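# Press the bell's button once with a robot arm

## Task

Push the bell's button fully down briefly and then allow it to spring back up; the press counts only if the bell remains upright and where it stood, and a toppled or displaced bell means failure.

## Robot and tools

Robot: two FANUC CRX-5iA arms, left_arm and right_arm, each with a two-finger parallel gripper (0 to 50 mm opening) and a wrist camera. A block on each wrist sticks out up to 12 cm toward the gripper's -y side and turns with it. Bases in the scene frame: left_arm at (-0.023, +0.331, +0.020) m, right_arm at (+0.039, -0.302, +0.020) m, each rotated only slightly about z.

Frames. Scene frame: origin at table-top height midway between the arms, +z up, +x out over the table, left_arm on +y (image sides do not match arm names). Hand positions, orientations, Hand targets and offsets of each arm are in that arm's own base frame. cam_high and the table use the scene frame. Gripper axes: fingers point along +z, close along x. end_effector_position is the point between the pads; fingertips reach 17.5 mm further.

Row layout (used by execute_actions and move): 18 numbers, each in [-1, 1]. First nine for the left: left_arm dx, dy, dz, rx, ry, rz, then left_gripper position, force_limit, speed. Next nine the same for right_arm/right_gripper. The six pose numbers are offsets, not poses: they count from that arm's Hand target at the start of the call or action, along its base axes; 1.0 = 0.6 m for dx/dy/dz and 180 degrees for the rx/ry/rz rotation vector (rotation about the Hand target point). Offsets over length 1.0 are shortened. Gripper position is absolute: +1 open 50 mm, about -0.65 pads meet, -1 closes until blocked. force_limit: -1 about 20 N, 0 about 102 N, +1 about 185 N per pad. speed: -1 = 20 mm/s, 0 = 85, +1 = 150. Both start at +1. To leave a gripper unchanged, repeat its last three numbers (0 is a real command). To leave an arm still, send six zeros.

execute_actions(actions, cameras): actions is a list of actions; each action is up to 15 rows, one per 1/30 s step, a short table repeats its last row to step 15. Every row offsets from the action's start pose, not from the previous row. Images come only when actions is [] or cameras names them (cam_high, cam_left_wrist, cam_right_wrist, or ["all"]; an unknown name invalidates the call).

move(target, speed, blend, stop_force, zero, blocking, cameras): straight-line paths for each gripper toward target, one 18-number row or a list of up to 15 rows, all offsets from the Hand targets at the move's start. speed in m/s, 0.002 to 1, default 0.25 (turn rate twice that in rad/s); one value or one per target. blend in m rounds corners in a list; 0 stops at each. stop_force in N, 12 to 80, same for both arms: an arm's path ends when the estimated push against its direction of travel exceeds it; it then holds and keeps pressing, so move it back off afterwards without stop_force. zero (default true) re-zeros the force before the move. blocking=false returns after 0.5 s while the move runs (not allowed with stop_force). Paths do not avoid obstacles; max 10 s. The result adds a 'move:' line: done, off_target, moving, held or fault, and limits such as paced or held.

wait(seconds, 0 to 3600) lets time pass sending nothing new. stop brakes a running move. zoom_image(camera, region [x0,y0,x1,y1] pixels, at most 504x504) magnifies the latest image of cam_high, cam_left_wrist or cam_right_wrist (all 896x504). read_manual gives only licence texts. finished_scene(scene) ends the scene irreversibly; call it only after the bell has been rung and sits untouched.

Results: end_effector_position (m) and quat_wxyz per arm in its base frame, possibly a few cm off; Hand target (the clipped commanded pose that next offsets start from; the gripper may rest short of it, and a new execute_actions call requests it again); Tool commands; object_status (0 moving, 1 blocked opening, 2 blocked closing = gripping, 3 reached position or pads met); position_measured in counts, opening about (250 - counts) x 0.202 mm; Flange force along gripper axes (noisy, 'no reading' near singular poses); Joint velocities 'within noise' when still; MOTOR HOT warnings. Camera calibration lines give intrinsics and world-to-camera transforms.

Control notes: each step the commanded orientation is clipped to 32 degrees of the current one. Joint speeds are capped and ramp over 0.5 s. The clearance check holds commands bringing the arms too close; never let the arms or grippers hit each other.

Hazards: arms are stiff, so commanding even slightly beyond a firm contact can trigger a fault stop (10 s) from joint torque over its limit (waist 110, shoulder 111, elbow 100, wrist joints about 23 N m) or 150 N external force. Long stretched poses or pushing at unreachable targets overheat motors (30 to 60 s stop). For the bell: approach slowly from above, fingers closed, press the button with a fingertip using a small stop_force and low speed, then lift straight off in the next call so the button returns. Do not strike or drag the bell, tip it, shift it, or knock anything off the table.

Each tool is called after "Request:" as name(argument=value, ...) on one line, values as JSON.

## Session

Request:
execute_actions(actions=[])

Scene clock: 0.00 s.
left_arm: end_effector_position=(+0.5034, +0.1021, +0.3557) position_measured=3 object_status=3 end_effector_quat_wxyz=(-0.096, +0.736, +0.666, -0.076) | right_arm: end_effector_position=(+0.7012, +0.1567, +0.1735) position_measured=3 object_status=3 end_effector_quat_wxyz=(+0.029, +0.911, +0.411, +0.002)
Joint positions: left_arm=[0.374 0.379 0.644 -0.142 -2.043 -0.526] | right_arm=[0.428 0.725 0.698 0.058 -1.54 -1.152]
Joint velocities: within noise
Flange force (N): no reading
Hand target: left_arm +0.5034, +0.1021, +0.3557; -0.096, +0.736, +0.666, -0.076 | right_arm +0.7012, +0.1567, +0.1735; +0.029, +0.911, +0.411, +0.002
Tool commands: left_gripper/position=+1.0 left_gripper/force_limit=+1.0 left_gripper/speed=+1.0 right_gripper/position=+1.0 right_gripper/force_limit=+1.0 right_gripper/speed=+1.0

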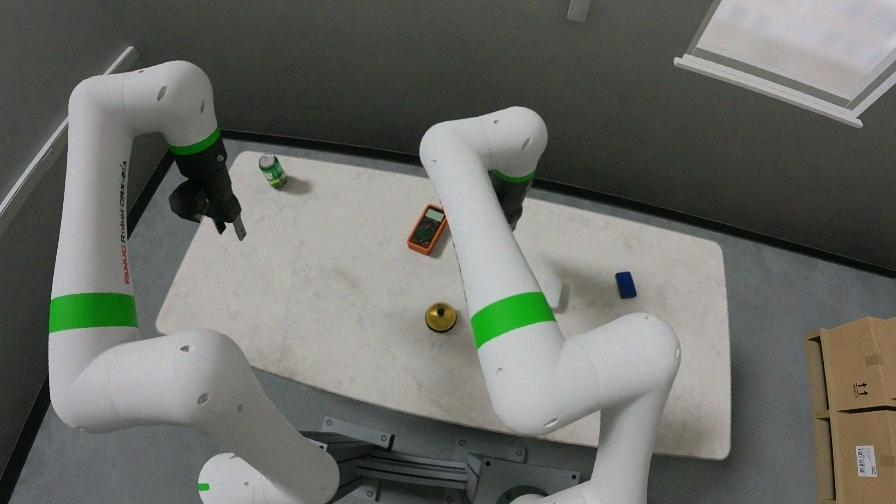

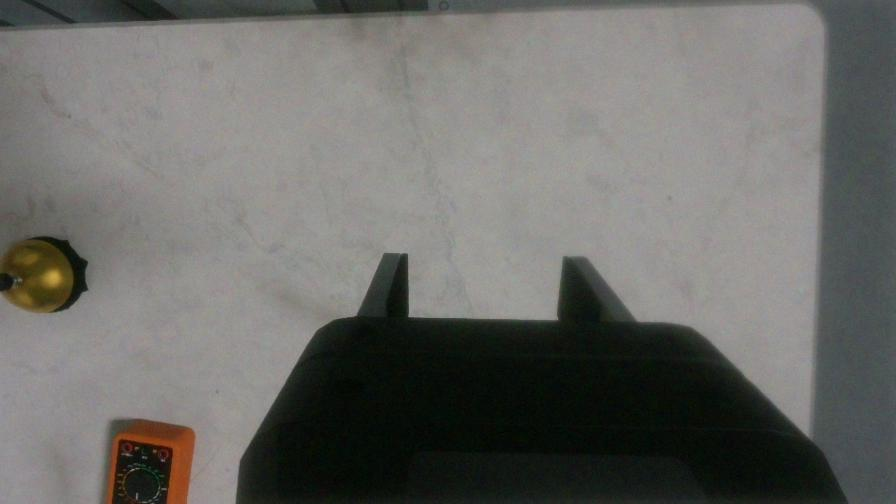

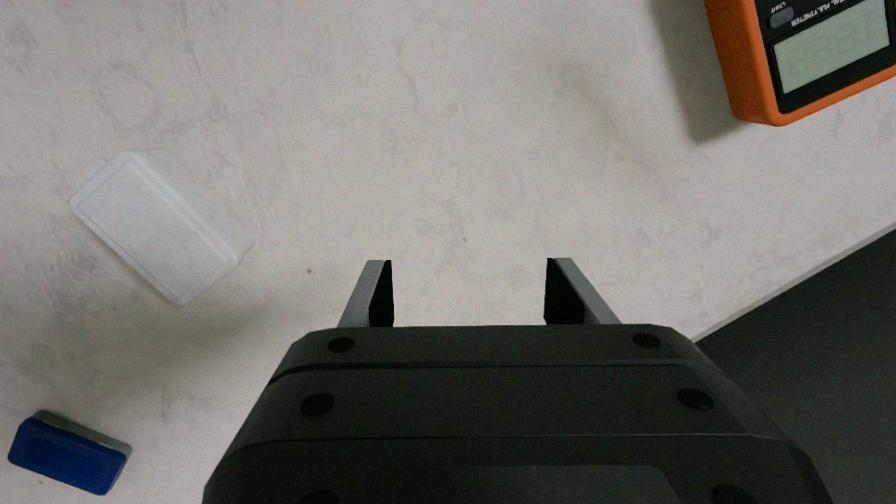

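Request:
move(target=[0,0,0,0,0,0,1,1,1,-0.392,0.207,0.03,0,0,0,-1,-1,0], speed=0.4, cameras=["cam_high","cam_left_wrist","cam_right_wrist"])

Scene clock: 16.50 s.
left_arm: end_effector_position=(+0.5034, +0.1021, +0.3557) position_measured=3 object_status=3 end_effector_quat_wxyz=(-0.096, +0.736, +0.666, -0.076) | right_arm: end_effector_position=(+0.4660, +0.2808, +0.1915) position_measured=251 object_status=3 end_effector_quat_wxyz=(+0.029, +0.911, +0.411, +0.002)
Joint positions: left_arm=[0.374 0.379 0.644 -0.142 -2.043 -0.526] | right_arm=[0.816 0.263 0.069 0.056 -1.397 -1.55]
Flange force (N): left_arm=[-6.1 -20.0 23.0] | right_arm=[0.5 0.2 -2.6]
Hand target: left_arm +0.5034, +0.1021, +0.3557; -0.096, +0.736, +0.666, -0.076 | right_arm +0.4660, +0.2809, +0.1915; +0.029, +0.911, +0.411, +0.002
Off the commanded pose: left_arm 0.000 m, 0 deg | right_arm 0.000 m, 0 deg.
move: done
cam_right_wrist: T_world_to_cam=[[0.67171, 0.74074, -0.01016, -0.51401], [0.68503, -0.61586, 0.38917, -0.20531], [0.28202, -0.26837, -0.92111, 0.25309]] pos_world=[0.41454, 0.32223, 0.30781]

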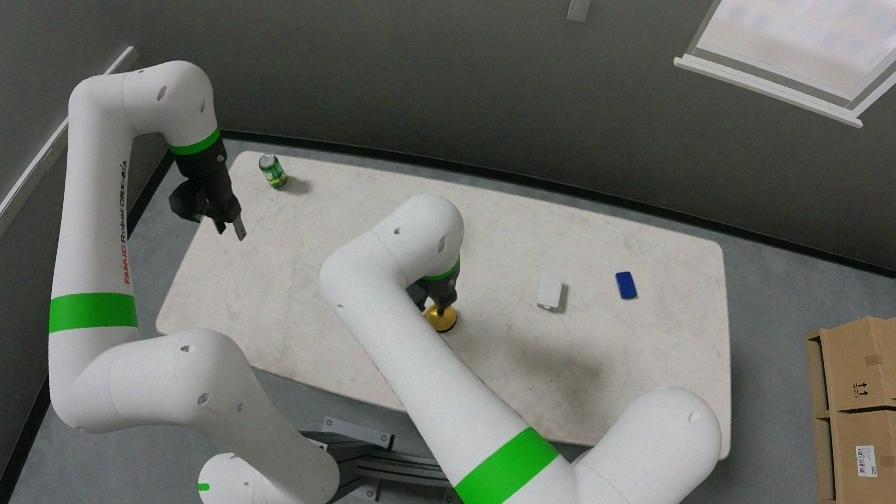

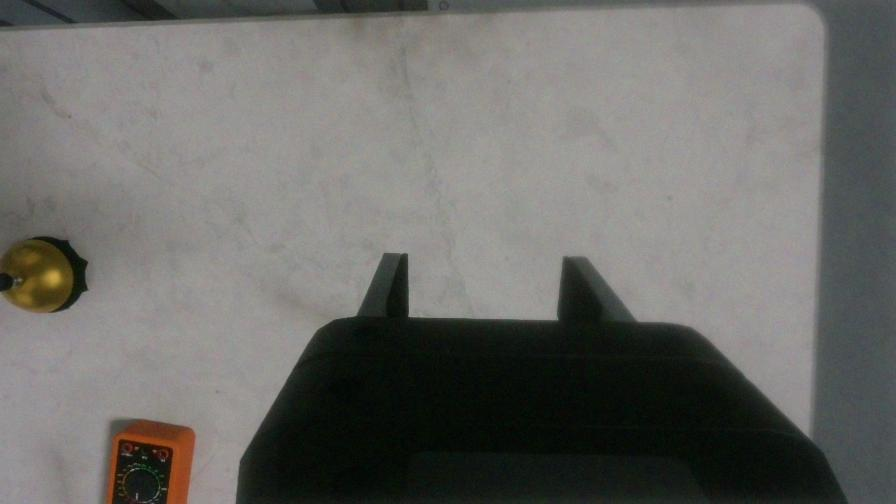

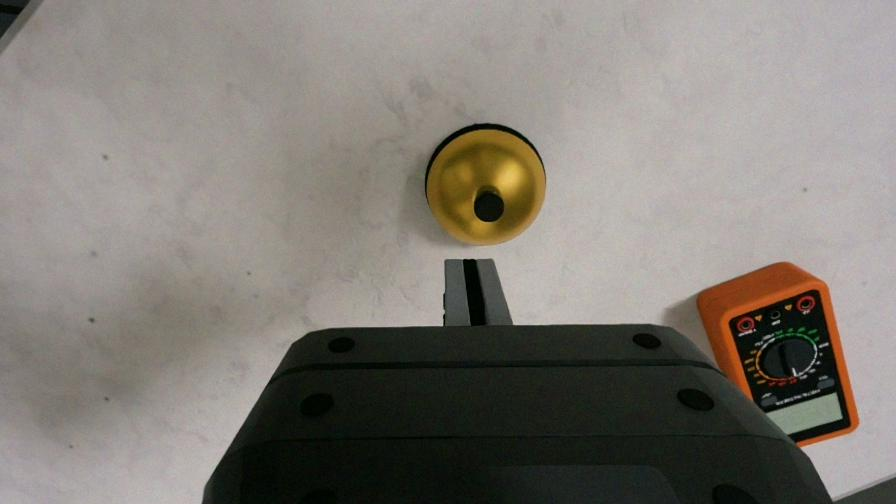

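Request:
move(target=[0,0,0,0,0,0,1,1,1,0.04,0.005,-0.15,0,0,0,-1,-1,0], cameras=["cam_right_wrist"])

Scene clock: 32.27 s.
left_arm: end_effector_position=(+0.5034, +0.1021, +0.3557) position_measured=3 object_status=3 end_effector_quat_wxyz=(-0.096, +0.736, +0.666, -0.076) | right_arm: end_effector_position=(+0.4899, +0.2838, +0.1015) position_measured=251 object_status=3 end_effector_quat_wxyz=(+0.029, +0.911, +0.411, +0.002)
Joint positions: left_arm=[0.374 0.379 0.644 -0.142 -2.043 -0.526] | right_arm=[0.788 0.374 -0.004 0.06 -1.212 -1.533]
Flange force (N): left_arm=[-6.3 -19.2 22.5] | right_arm=[1.1 0.2 -2.4]
Hand target: left_arm +0.5034, +0.1021, +0.3557; -0.096, +0.736, +0.666, -0.076 | right_arm +0.4900, +0.2839, +0.1015; +0.029, +0.911, +0.411, +0.002
Off the commanded pose: left_arm 0.000 m, 0 deg | right_arm 0.000 m, 0 deg.
move: done
cam_right_wrist: T_world_to_cam=[[0.67165, 0.74079, -0.01035, -0.53308], [0.68513, -0.61575, 0.38917, -0.18495], [0.28192, -0.26847, -0.92111, 0.16431]] pos_world=[0.43844, 0.32513, 0.21781]

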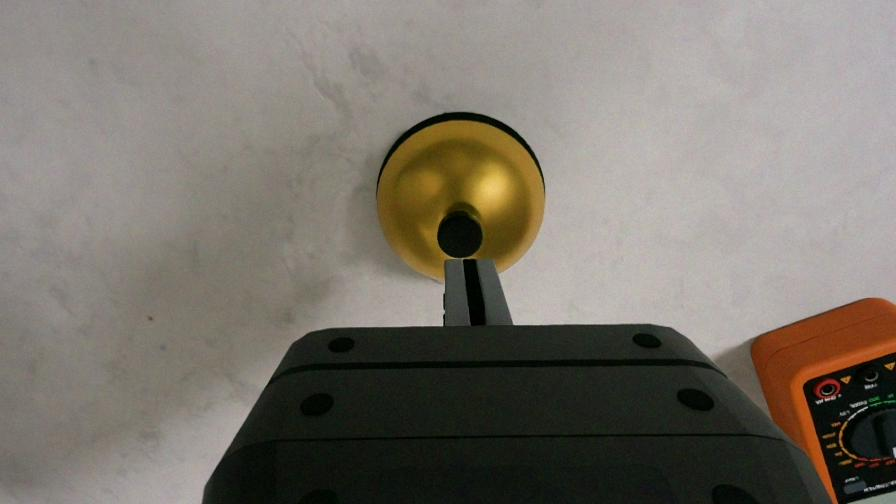

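Request:
move(target=[0,0,0,0,0,0,1,1,1,-0.0042,-0.002,-0.047,0,0,0,-1,-1,0])

Request:
move(target=[0,0,0,0,0,0,1,1,1,0,0,-0.042,0,0,0,-1,-1,0], speed=0.015, stop_force=30, cameras=["cam_right_wrist"])

Request:
move(target=[0,0,0,0,0,0,1,1,1,0,0,0.08,0,0,0,-1,-1,0], speed=0.1, cameras=["cam_right_wrist"])

Scene clock: 45.83 s.
left_arm: end_effector_position=(+0.5034, +0.1021, +0.3557) position_measured=3 object_status=3 end_effector_quat_wxyz=(-0.096, +0.736, +0.666, -0.076) | right_arm: end_effector_position=(+0.4874, +0.2827, +0.0734) position_measured=251 object_status=3 end_effector_quat_wxyz=(+0.029, +0.911, +0.411, +0.002)
Joint positions: left_arm=[0.374 0.379 0.644 -0.142 -2.043 -0.526] | right_arm=[0.79 0.394 -0.047 0.061 -1.148 -1.539]
Flange force (N): left_arm=[-5.8 -19.0 22.1] | right_arm=[1.1 0.1 -2.4]
Hand target: left_arm +0.5034, +0.1021, +0.3557; -0.096, +0.736, +0.666, -0.076 | right_arm +0.4874, +0.2827, +0.0733; +0.029, +0.911, +0.411, +0.002
Off the commanded pose: left_arm 0.000 m, 0 deg | right_arm 0.000 m, 0 deg.
move: done

Scene clock: 47.23 s.
left_arm: end_effector_position=(+0.5034, +0.1021, +0.3557) position_measured=3 object_status=3 end_effector_quat_wxyz=(-0.096, +0.736, +0.666, -0.076) | right_arm: end_effector_position=(+0.4875, +0.2826, +0.0666) position_measured=251 object_status=3 end_effector_quat_wxyz=(+0.029, +0.911, +0.411, +0.002)
Joint positions: left_arm=[0.374 0.379 0.644 -0.142 -2.043 -0.526] | right_arm=[0.79 0.4 -0.055 0.062 -1.134 -1.54]
Flange force (N): left_arm=[-5.9 -19.1 22.2] | right_arm=[-10.6 -1.7 -45.4]
Hand target: left_arm +0.5034, +0.1021, +0.3557; -0.096, +0.736, +0.666, -0.076 | right_arm +0.4875, +0.2826, +0.0666; +0.029, +0.911, +0.411, +0.002 (not the last commanded pose)
Off the commanded pose: left_arm 0.000 m, 0 deg | right_arm 0.018 m, 0 deg.
move: contact (right_arm)
cam_right_wrist: T_world_to_cam=[[0.67161, 0.74084, -0.01, -0.531], [0.68501, -0.61573, 0.3894, -0.17042], [0.28232, -0.26838, -0.92102, 0.1322]] pos_world=[0.43604, 0.32393, 0.18281]

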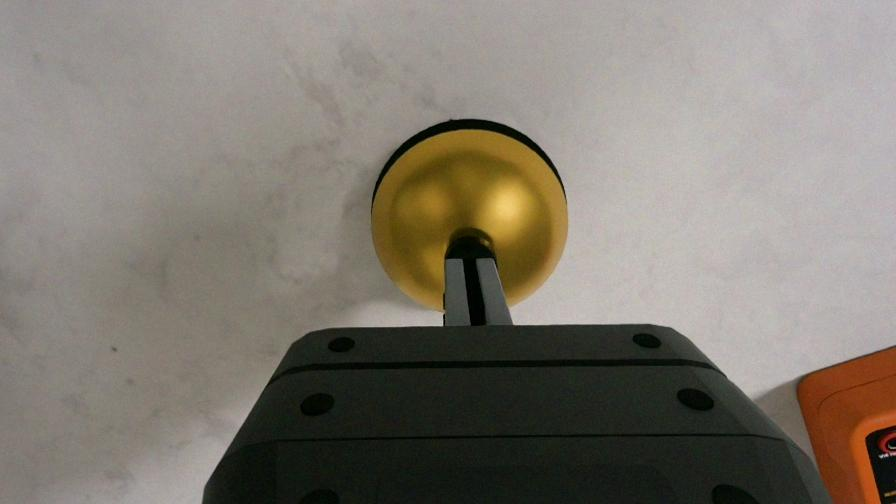

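Scene clock: 48.07 s.
left_arm: end_effector_position=(+0.5034, +0.1021, +0.3557) position_measured=3 object_status=3 end_effector_quat_wxyz=(-0.096, +0.736, +0.666, -0.076) | right_arm: end_effector_position=(+0.4875, +0.2826, +0.1145) position_measured=251 object_status=3 end_effector_quat_wxyz=(+0.029, +0.911, +0.411, +0.002)
Joint positions: left_arm=[0.374 0.379 0.644 -0.142 -2.043 -0.526] | right_arm=[0.79 0.357 0.005 0.059 -1.238 -1.533]
Flange force (N): left_arm=[-6.2 -19.9 22.8] | right_arm=[0.3 -0.1 -2.3]
Hand target: left_arm +0.5034, +0.1021, +0.3557; -0.096, +0.736, +0.666, -0.076 | right_arm +0.4875, +0.2826, +0.1146; +0.029, +0.911, +0.411, +0.002
Off the commanded pose: left_arm 0.000 m, 0 deg | right_arm 0.000 m, 0 deg.
move: done
cam_right_wrist: T_world_to_cam=[[0.6716, 0.74085, -0.01016, -0.53048], [0.68506, -0.61568, 0.38939, -0.18915], [0.28222, -0.26848, -0.92102, 0.17648]] pos_world=[0.43604, 0.32393, 0.23081]

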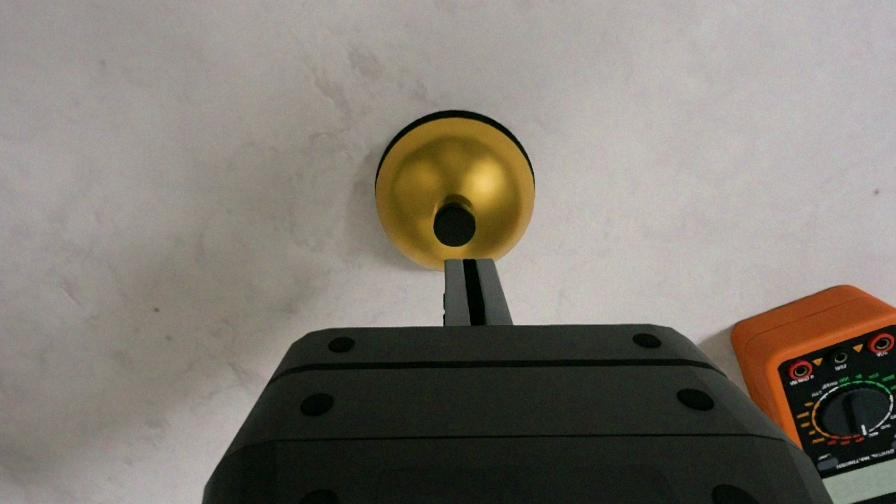

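Request:
move(target=[0,0,0,0,0,0,1,1,1,0,0,-0.0685,0,0,0,-1,-1,0])

Request:
move(target=[0,0,0,0,0,0,1,1,1,0,0,-0.03,0,0,0,-1,-1,0], speed=0.006, stop_force=12)

Request:
move(target=[0,0,0,0,0,0,1,1,1,0,0,-0.03,0,0,0,-1,-1,0], speed=0.006, stop_force=50, zero=false, cameras=["cam_right_wrist"])

Request:
move(target=[0,0,0,0,0,0,1,1,1,0,0,0.08,0,0,0,-1,-1,0], speed=0.1, cameras=["cam_right_wrist"])

Scene clock: 63.07 s.
left_arm: end_effector_position=(+0.5034, +0.1021, +0.3557) position_measured=3 object_status=3 end_effector_quat_wxyz=(-0.096, +0.736, +0.666, -0.076) | right_arm: end_effector_position=(+0.4875, +0.2826, +0.0735) position_measured=251 object_status=3 end_effector_quat_wxyz=(+0.029, +0.911, +0.411, +0.002)
Joint positions: left_arm=[0.374 0.379 0.644 -0.142 -2.043 -0.526] | right_arm=[0.79 0.393 -0.047 0.061 -1.149 -1.539]
Flange force (N): left_arm=[-6.2 -19.4 22.4] | right_arm=[-1.1 -0.6 -2.5]
Hand target: left_arm +0.5034, +0.1021, +0.3557; -0.096, +0.736, +0.666, -0.076 | right_arm +0.4875, +0.2826, +0.0735; +0.029, +0.911, +0.411, +0.002
Off the commanded pose: left_arm 0.000 m, 0 deg | right_arm 0.000 m, 0 deg.
move: done

Scene clock: 64.67 s.
left_arm: end_effector_position=(+0.5034, +0.1021, +0.3557) position_measured=3 object_status=3 end_effector_quat_wxyz=(-0.096, +0.736, +0.666, -0.076) | right_arm: end_effector_position=(+0.4875, +0.2826, +0.0674) position_measured=251 object_status=3 end_effector_quat_wxyz=(+0.029, +0.911, +0.411, +0.002)
Joint positions: left_arm=[0.374 0.379 0.644 -0.142 -2.043 -0.526] | right_arm=[0.79 0.4 -0.054 0.062 -1.135 -1.54]
Flange force (N): left_arm=[-6.3 -19.6 22.3] | right_arm=[-3.2 -1.8 -20.4]
Hand target: left_arm +0.5034, +0.1021, +0.3557; -0.096, +0.736, +0.666, -0.076 | right_arm +0.4875, +0.2826, +0.0674; +0.029, +0.911, +0.411, +0.002 (not the last commanded pose)
Off the commanded pose: left_arm 0.000 m, 0 deg | right_arm 0.012 m, 0 deg.
move: contact (right_arm)

Scene clock: 65.47 s.
left_arm: end_effector_position=(+0.5034, +0.1021, +0.3557) position_measured=3 object_status=3 end_effector_quat_wxyz=(-0.096, +0.736, +0.666, -0.076) | right_arm: end_effector_position=(+0.4875, +0.2826, +0.0662) position_measured=251 object_status=3 end_effector_quat_wxyz=(+0.029, +0.911, +0.411, +0.002)
Joint positions: left_arm=[0.374 0.379 0.644 -0.142 -2.043 -0.526] | right_arm=[0.79 0.401 -0.056 0.062 -1.133 -1.54]
Flange force (N): left_arm=[-6.7 -19.5 22.3] | right_arm=[-13.8 -2.9 -59.2]
Hand target: left_arm +0.5034, +0.1021, +0.3557; -0.096, +0.736, +0.666, -0.076 | right_arm +0.4875, +0.2826, +0.0661; +0.029, +0.911, +0.411, +0.002 (not the last commanded pose)
Off the commanded pose: left_arm 0.000 m, 0 deg | right_arm 0.017 m, 0 deg.
move: contact (right_arm)
cam_right_wrist: T_world_to_cam=[[0.67159, 0.74086, -0.00995, -0.53101], [0.68494, -0.61567, 0.38962, -0.17029], [0.28253, -0.26848, -0.92092, 0.13176]] pos_world=[0.43604, 0.32393, 0.18241]

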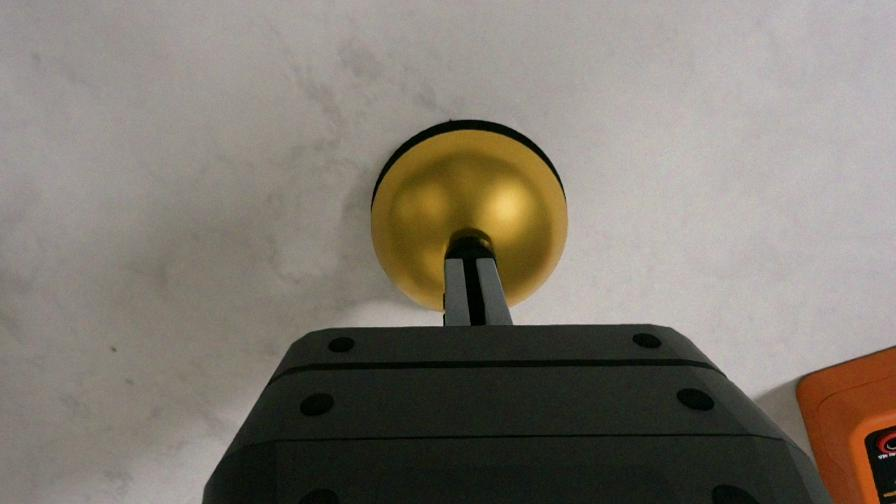

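Scene clock: 66.30 s.
left_arm: end_effector_position=(+0.5034, +0.1021, +0.3557) position_measured=3 object_status=3 end_effector_quat_wxyz=(-0.096, +0.736, +0.666, -0.076) | right_arm: end_effector_position=(+0.4875, +0.2826, +0.1141) position_measured=251 object_status=3 end_effector_quat_wxyz=(+0.029, +0.911, +0.411, +0.002)
Joint positions: left_arm=[0.374 0.379 0.644 -0.142 -2.043 -0.526] | right_arm=[0.79 0.357 0.005 0.059 -1.237 -1.533]
Flange force (N): left_arm=[-6.1 -19.1 21.8] | right_arm=[0.6 0.1 -2.5]
Hand target: left_arm +0.5034, +0.1021, +0.3557; -0.096, +0.736, +0.666, -0.076 | right_arm +0.4875, +0.2826, +0.1141; +0.029, +0.911, +0.411, +0.002
Off the commanded pose: left_arm 0.000 m, 0 deg | right_arm 0.000 m, 0 deg.
move: done
cam_right_wrist: T_world_to_cam=[[0.67161, 0.74084, -0.01001, -0.53052], [0.68496, -0.61569, 0.38955, -0.18898], [0.28243, -0.26849, -0.92095, 0.17601]] pos_world=[0.43604, 0.32393, 0.23041]

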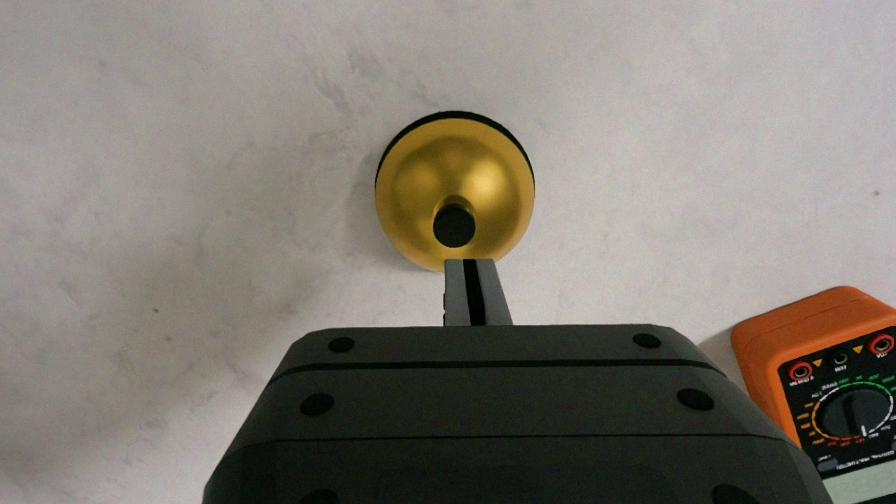

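Request:
finished_scene(scene=1)

The scene is finished: the task was done.


## Next scene

The same job, from a new start.

Request:
execute_actions(actions=[])

Scene clock: 0.00 s.
left_arm: end_effector_position=(+0.1334, -0.1655, +0.3314) position_measured=3 object_status=3 end_effector_quat_wxyz=(-0.317, +0.928, +0.196, -0.016) | right_arm: end_effector_position=(+0.6124, -0.5551, +0.2725) position_measured=3 object_status=3 end_effector_quat_wxyz=(+0.311, +0.535, +0.744, +0.254)
Joint positions: left_arm=[-0.779 -0.143 -0.048 -0.39 -2.205 -0.52] | right_arm=[-0.831 0.63 0.744 -0.669 -1.18 1.254]
Joint velocities: within noise
Flange force (N): no reading
Hand target: left_arm +0.1334, -0.1655, +0.3314; -0.317, +0.928, +0.196, -0.016 | right_arm +0.6124, -0.5551, +0.2725; +0.311, +0.535, +0.744, +0.254
Tool commands: left_gripper/position=+1.0 left_gripper/force_limit=+1.0 left_gripper/speed=+1.0 right_gripper/position=+1.0 right_gripper/force_limit=+1.0 right_gripper/speed=+1.0
camera_calibration:
cam_left_wrist: T_world_to_cam=[[0.90968, 0.40446, 0.09435, -0.0722], [0.41265, -0.85446, -0.31562, -0.06945], [-0.04704, 0.32605, -0.94418, 0.50343]] pos_world=[0.11802, -0.19428, 0.46022]
cam_right_wrist: T_world_to_cam=[[-0.23409, 0.95649, -0.17412, 0.72689], [0.35446, 0.25073, 0.90083, -0.30789], [0.90529, 0.14916, -0.39774, -0.23058]] pos_world=[0.48804, -0.58368, 0.31221]

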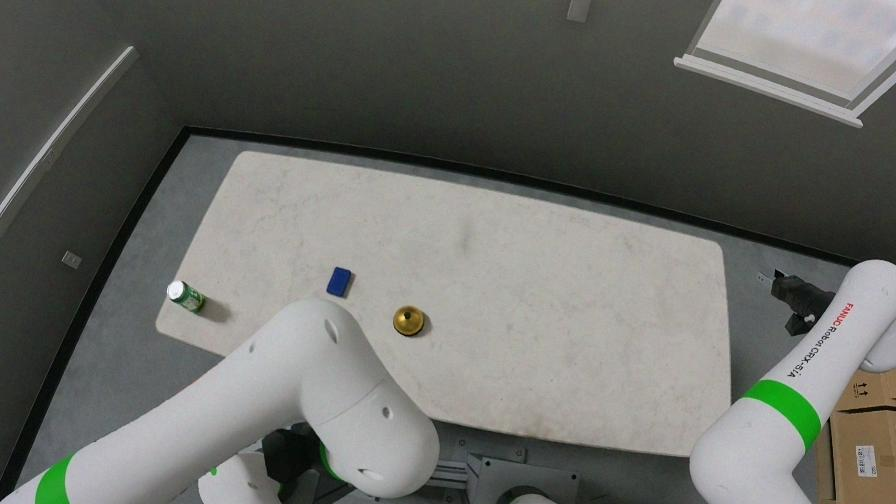

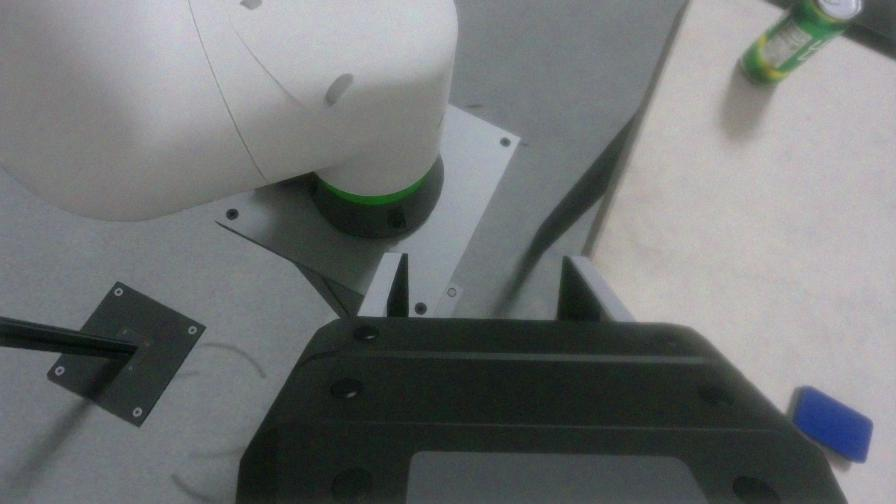

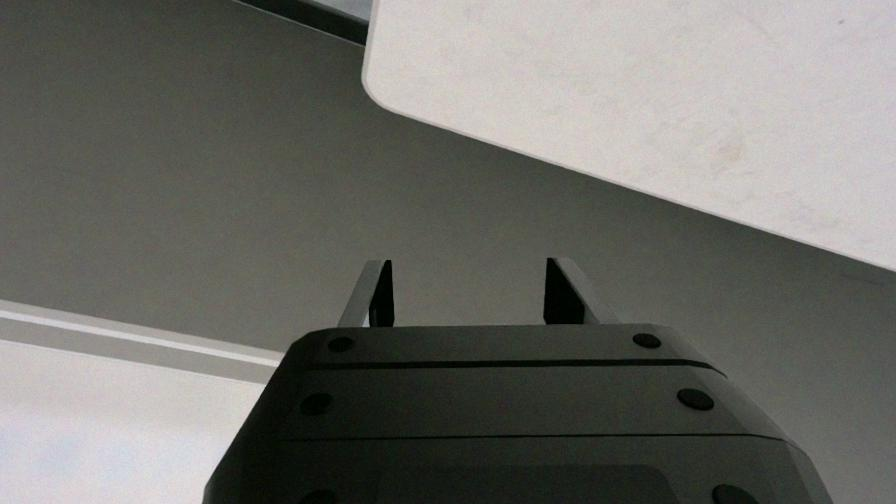

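Request:
move(target=[0.628,-0.168,-0.25,-0.1988,-0.0526,0,-1,-1,0,0,0,0,0,0,0,1,1,1], speed=0.4, cameras=["cam_left_wrist"])

Scene clock: 16.87 s.
left_arm: end_effector_position=(+0.5102, -0.2662, +0.1814) position_measured=251 object_status=3 end_effector_quat_wxyz=(+0.000, +0.978, +0.207, +0.000) | right_arm: end_effector_position=(+0.6124, -0.5551, +0.2725) position_measured=3 object_status=3 end_effector_quat_wxyz=(+0.311, +0.535, +0.744, +0.254)
Joint positions: left_arm=[-0.253 0.342 0.166 -0.001 -1.395 -0.9] | right_arm=[-0.831 0.63 0.744 -0.669 -1.18 1.254]
Flange force (N): left_arm=[-13.3 -18.2 7.4] | right_arm=[0.2 1.6 -2.7]
Hand target: left_arm +0.5102, -0.2663, +0.1814; +0.000, +0.978, +0.207, +0.000 | right_arm +0.6124, -0.5551, +0.2725; +0.311, +0.535, +0.744, +0.254
Off the commanded pose: left_arm 0.000 m, 0 deg | right_arm 0.000 m, 0 deg.
move: done
cam_left_wrist: T_world_to_cam=[[0.90322, 0.42872, -0.01986, -0.32966], [0.41337, -0.85657, 0.30889, -0.47261], [0.11542, -0.2872, -0.95089, 0.16756]] pos_world=[0.47377, -0.21537, 0.29877]

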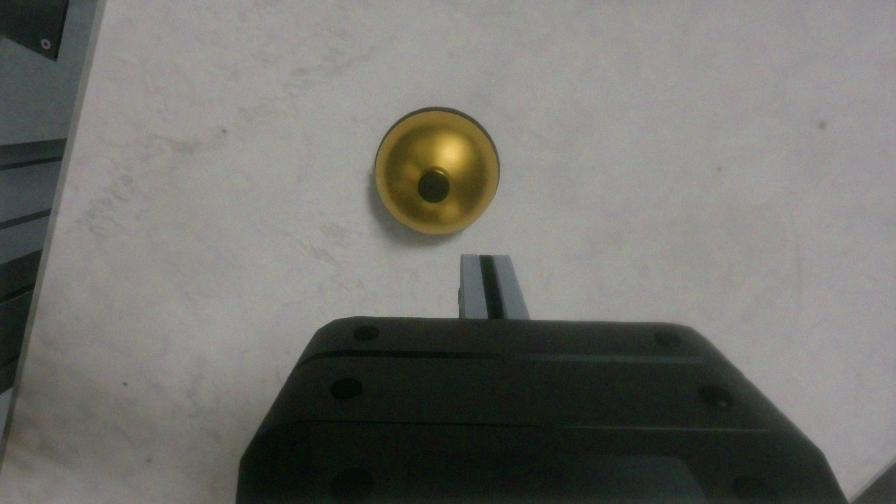

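Request:
move(target=[-0.047,0.005,-0.135,0,0,0,-1,-1,0,0,0,0,0,0,0,1,1,1], cameras=["cam_left_wrist","cam_high"])

Scene clock: 35.33 s.
left_arm: end_effector_position=(+0.4820, -0.2633, +0.1004) position_measured=251 object_status=3 end_effector_quat_wxyz=(+0.000, +0.978, +0.207, +0.000) | right_arm: end_effector_position=(+0.6124, -0.5551, +0.2725) position_measured=3 object_status=3 end_effector_quat_wxyz=(+0.311, +0.535, +0.744, +0.254)
Joint positions: left_arm=[-0.262 0.332 -0.043 -0.001 -1.196 -0.892] | right_arm=[-0.831 0.63 0.744 -0.669 -1.18 1.254]
Flange force (N): left_arm=[-9.3 -13.8 3.4] | right_arm=[0.4 1.6 -2.6]
Hand target: left_arm +0.4820, -0.2633, +0.1004; +0.000, +0.978, +0.207, +0.000 | right_arm +0.6124, -0.5551, +0.2725; +0.311, +0.535, +0.744, +0.254
Off the commanded pose: left_arm 0.000 m, 0 deg | right_arm 0.000 m, 0 deg.
move: done
cam_left_wrist: T_world_to_cam=[[0.90327, 0.42862, -0.01991, -0.30707], [0.41329, -0.85662, 0.30885, -0.43341], [0.11532, -0.2872, -0.9509, 0.09467]] pos_world=[0.44557, -0.21246, 0.21777]
Images, in order (width x height): cam_high 896x504, cam_left_wrist 896x504.

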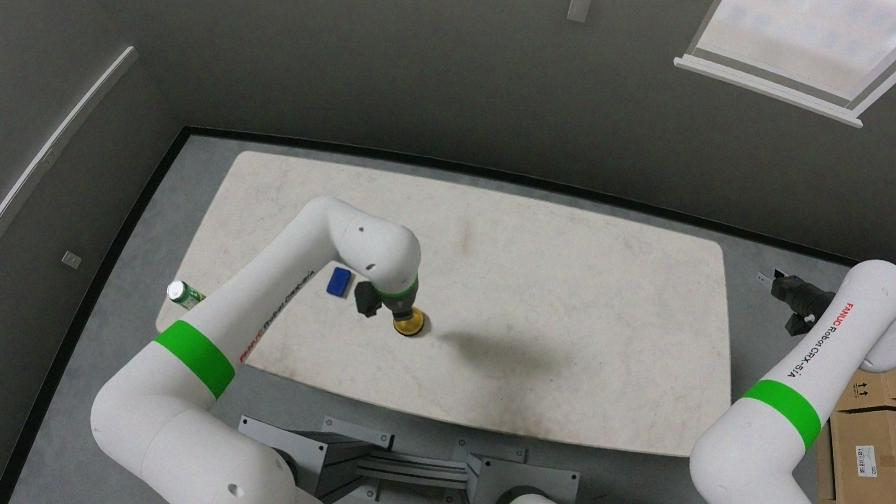

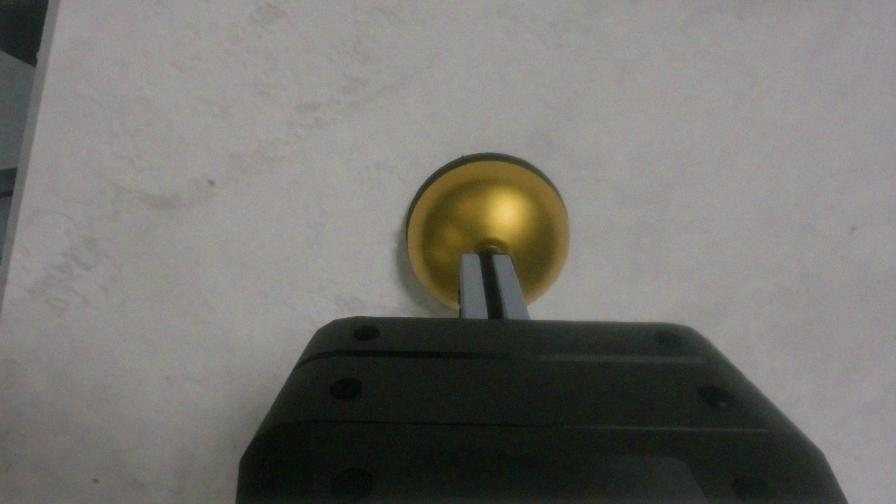

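Request:
move(target=[0,0,-0.034,0,0,0,-1,-1,0,0,0,0,0,0,0,1,1,1])

Request:
move(target=[0,0,-0.05,0,0,0,-1,-1,0,0,0,0,0,0,0,1,1,1], speed=0.012, stop_force=40, cameras=["cam_left_wrist"])

Request:
move(target=[0,0,0.08,0,0,0,-1,-1,0,0,0,0,0,0,0,1,1,1], speed=0.1, cameras=["cam_left_wrist"])

Scene clock: 53.93 s.
left_arm: end_effector_position=(+0.4820, -0.2633, +0.0800) position_measured=251 object_status=3 end_effector_quat_wxyz=(+0.000, +0.978, +0.207, +0.000) | right_arm: end_effector_position=(+0.6124, -0.5551, +0.2725) position_measured=3 object_status=3 end_effector_quat_wxyz=(+0.311, +0.535, +0.744, +0.254)
Joint positions: left_arm=[-0.261 0.352 -0.068 -0.001 -1.151 -0.892] | right_arm=[-0.831 0.63 0.744 -0.669 -1.18 1.254]
Flange force (N): left_arm=[-10.6 -15.5 3.7] | right_arm=[1.1 1.7 -3.0]
Hand target: left_arm +0.4820, -0.2633, +0.0800; +0.000, +0.978, +0.207, +0.000 | right_arm +0.6124, -0.5551, +0.2725; +0.311, +0.535, +0.744, +0.254
Off the commanded pose: left_arm 0.000 m, 0 deg | right_arm 0.000 m, 0 deg.
move: done

Scene clock: 55.83 s.
left_arm: end_effector_position=(+0.4820, -0.2633, +0.0646) position_measured=251 object_status=3 end_effector_quat_wxyz=(+0.000, +0.978, +0.207, +0.000) | right_arm: end_effector_position=(+0.6124, -0.5551, +0.2725) position_measured=3 object_status=3 end_effector_quat_wxyz=(+0.311, +0.535, +0.744, +0.254)
Joint positions: left_arm=[-0.261 0.368 -0.086 -0.001 -1.118 -0.892] | right_arm=[-0.831 0.63 0.744 -0.669 -1.18 1.254]
Flange force (N): left_arm=[-12.9 -27.6 -47.9] | right_arm=[1.2 1.8 -2.9]
Hand target: left_arm +0.4820, -0.2633, +0.0646; +0.000, +0.978, +0.207, +0.000 (not the last commanded pose) | right_arm +0.6124, -0.5551, +0.2725; +0.311, +0.535, +0.744, +0.254
Off the commanded pose: left_arm 0.015 m, 0 deg | right_arm 0.000 m, 0 deg.
move: contact (left_arm)
cam_left_wrist: T_world_to_cam=[[0.90331, 0.42854, -0.01988, -0.30782], [0.41321, -0.85666, 0.30885, -0.4223], [0.11532, -0.2872, -0.9509, 0.06053]] pos_world=[0.44557, -0.21246, 0.18187]

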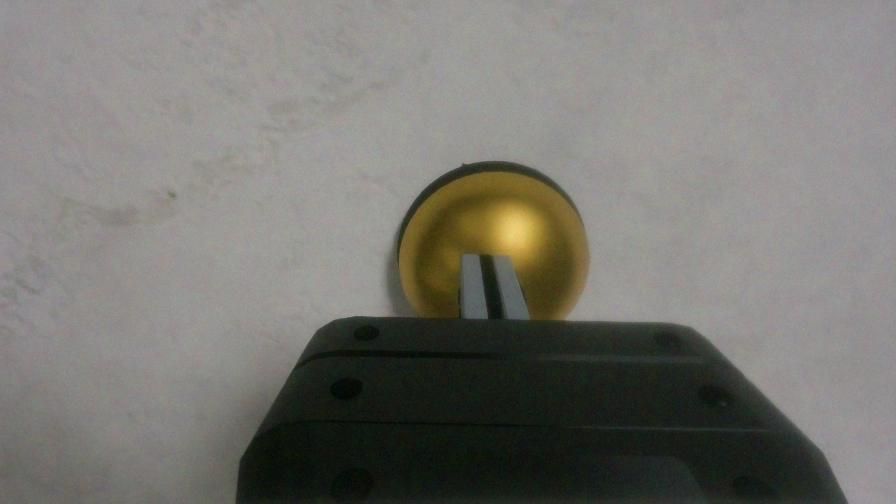

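Scene clock: 56.70 s.
left_arm: end_effector_position=(+0.4820, -0.2633, +0.1126) position_measured=251 object_status=3 end_effector_quat_wxyz=(-0.001, +0.978, +0.207, +0.000) | right_arm: end_effector_position=(+0.6124, -0.5551, +0.2725) position_measured=3 object_status=3 end_effector_quat_wxyz=(+0.311, +0.535, +0.744, +0.254)
Joint positions: left_arm=[-0.261 0.322 -0.026 -0.001 -1.223 -0.892] | right_arm=[-0.831 0.63 0.744 -0.669 -1.18 1.254]
Flange force (N): left_arm=[-11.0 -16.4 4.8] | right_arm=[0.5 1.8 -2.4]
Hand target: left_arm +0.4820, -0.2633, +0.1126; +0.000, +0.978, +0.207, +0.000 | right_arm +0.6124, -0.5551, +0.2725; +0.311, +0.535, +0.744, +0.254
Off the commanded pose: left_arm 0.000 m, 0 deg | right_arm 0.000 m, 0 deg.
move: done
cam_left_wrist: T_world_to_cam=[[0.90332, 0.42852, -0.01983, -0.30689], [0.41318, -0.8567, 0.30877, -0.4371], [0.11533, -0.28711, -0.95093, 0.1062]] pos_world=[0.44557, -0.21246, 0.22987]

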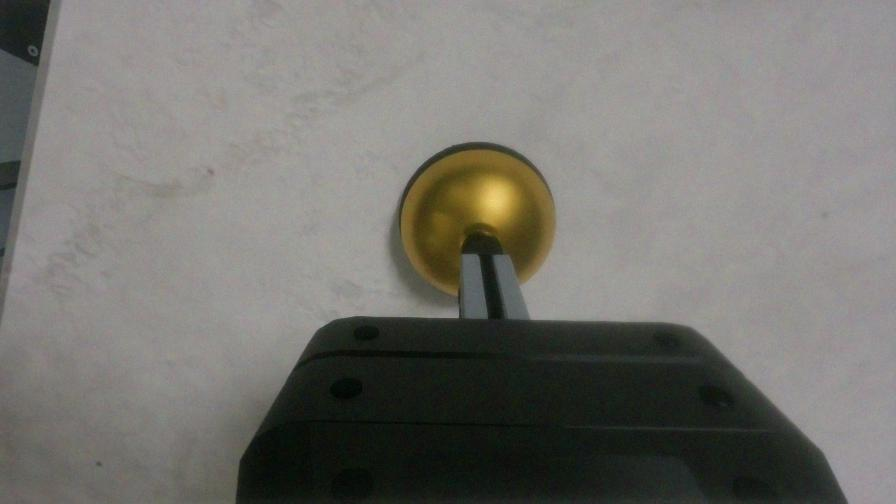

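Request:
finished_scene(scene=2)

The scene is finished: the task was done.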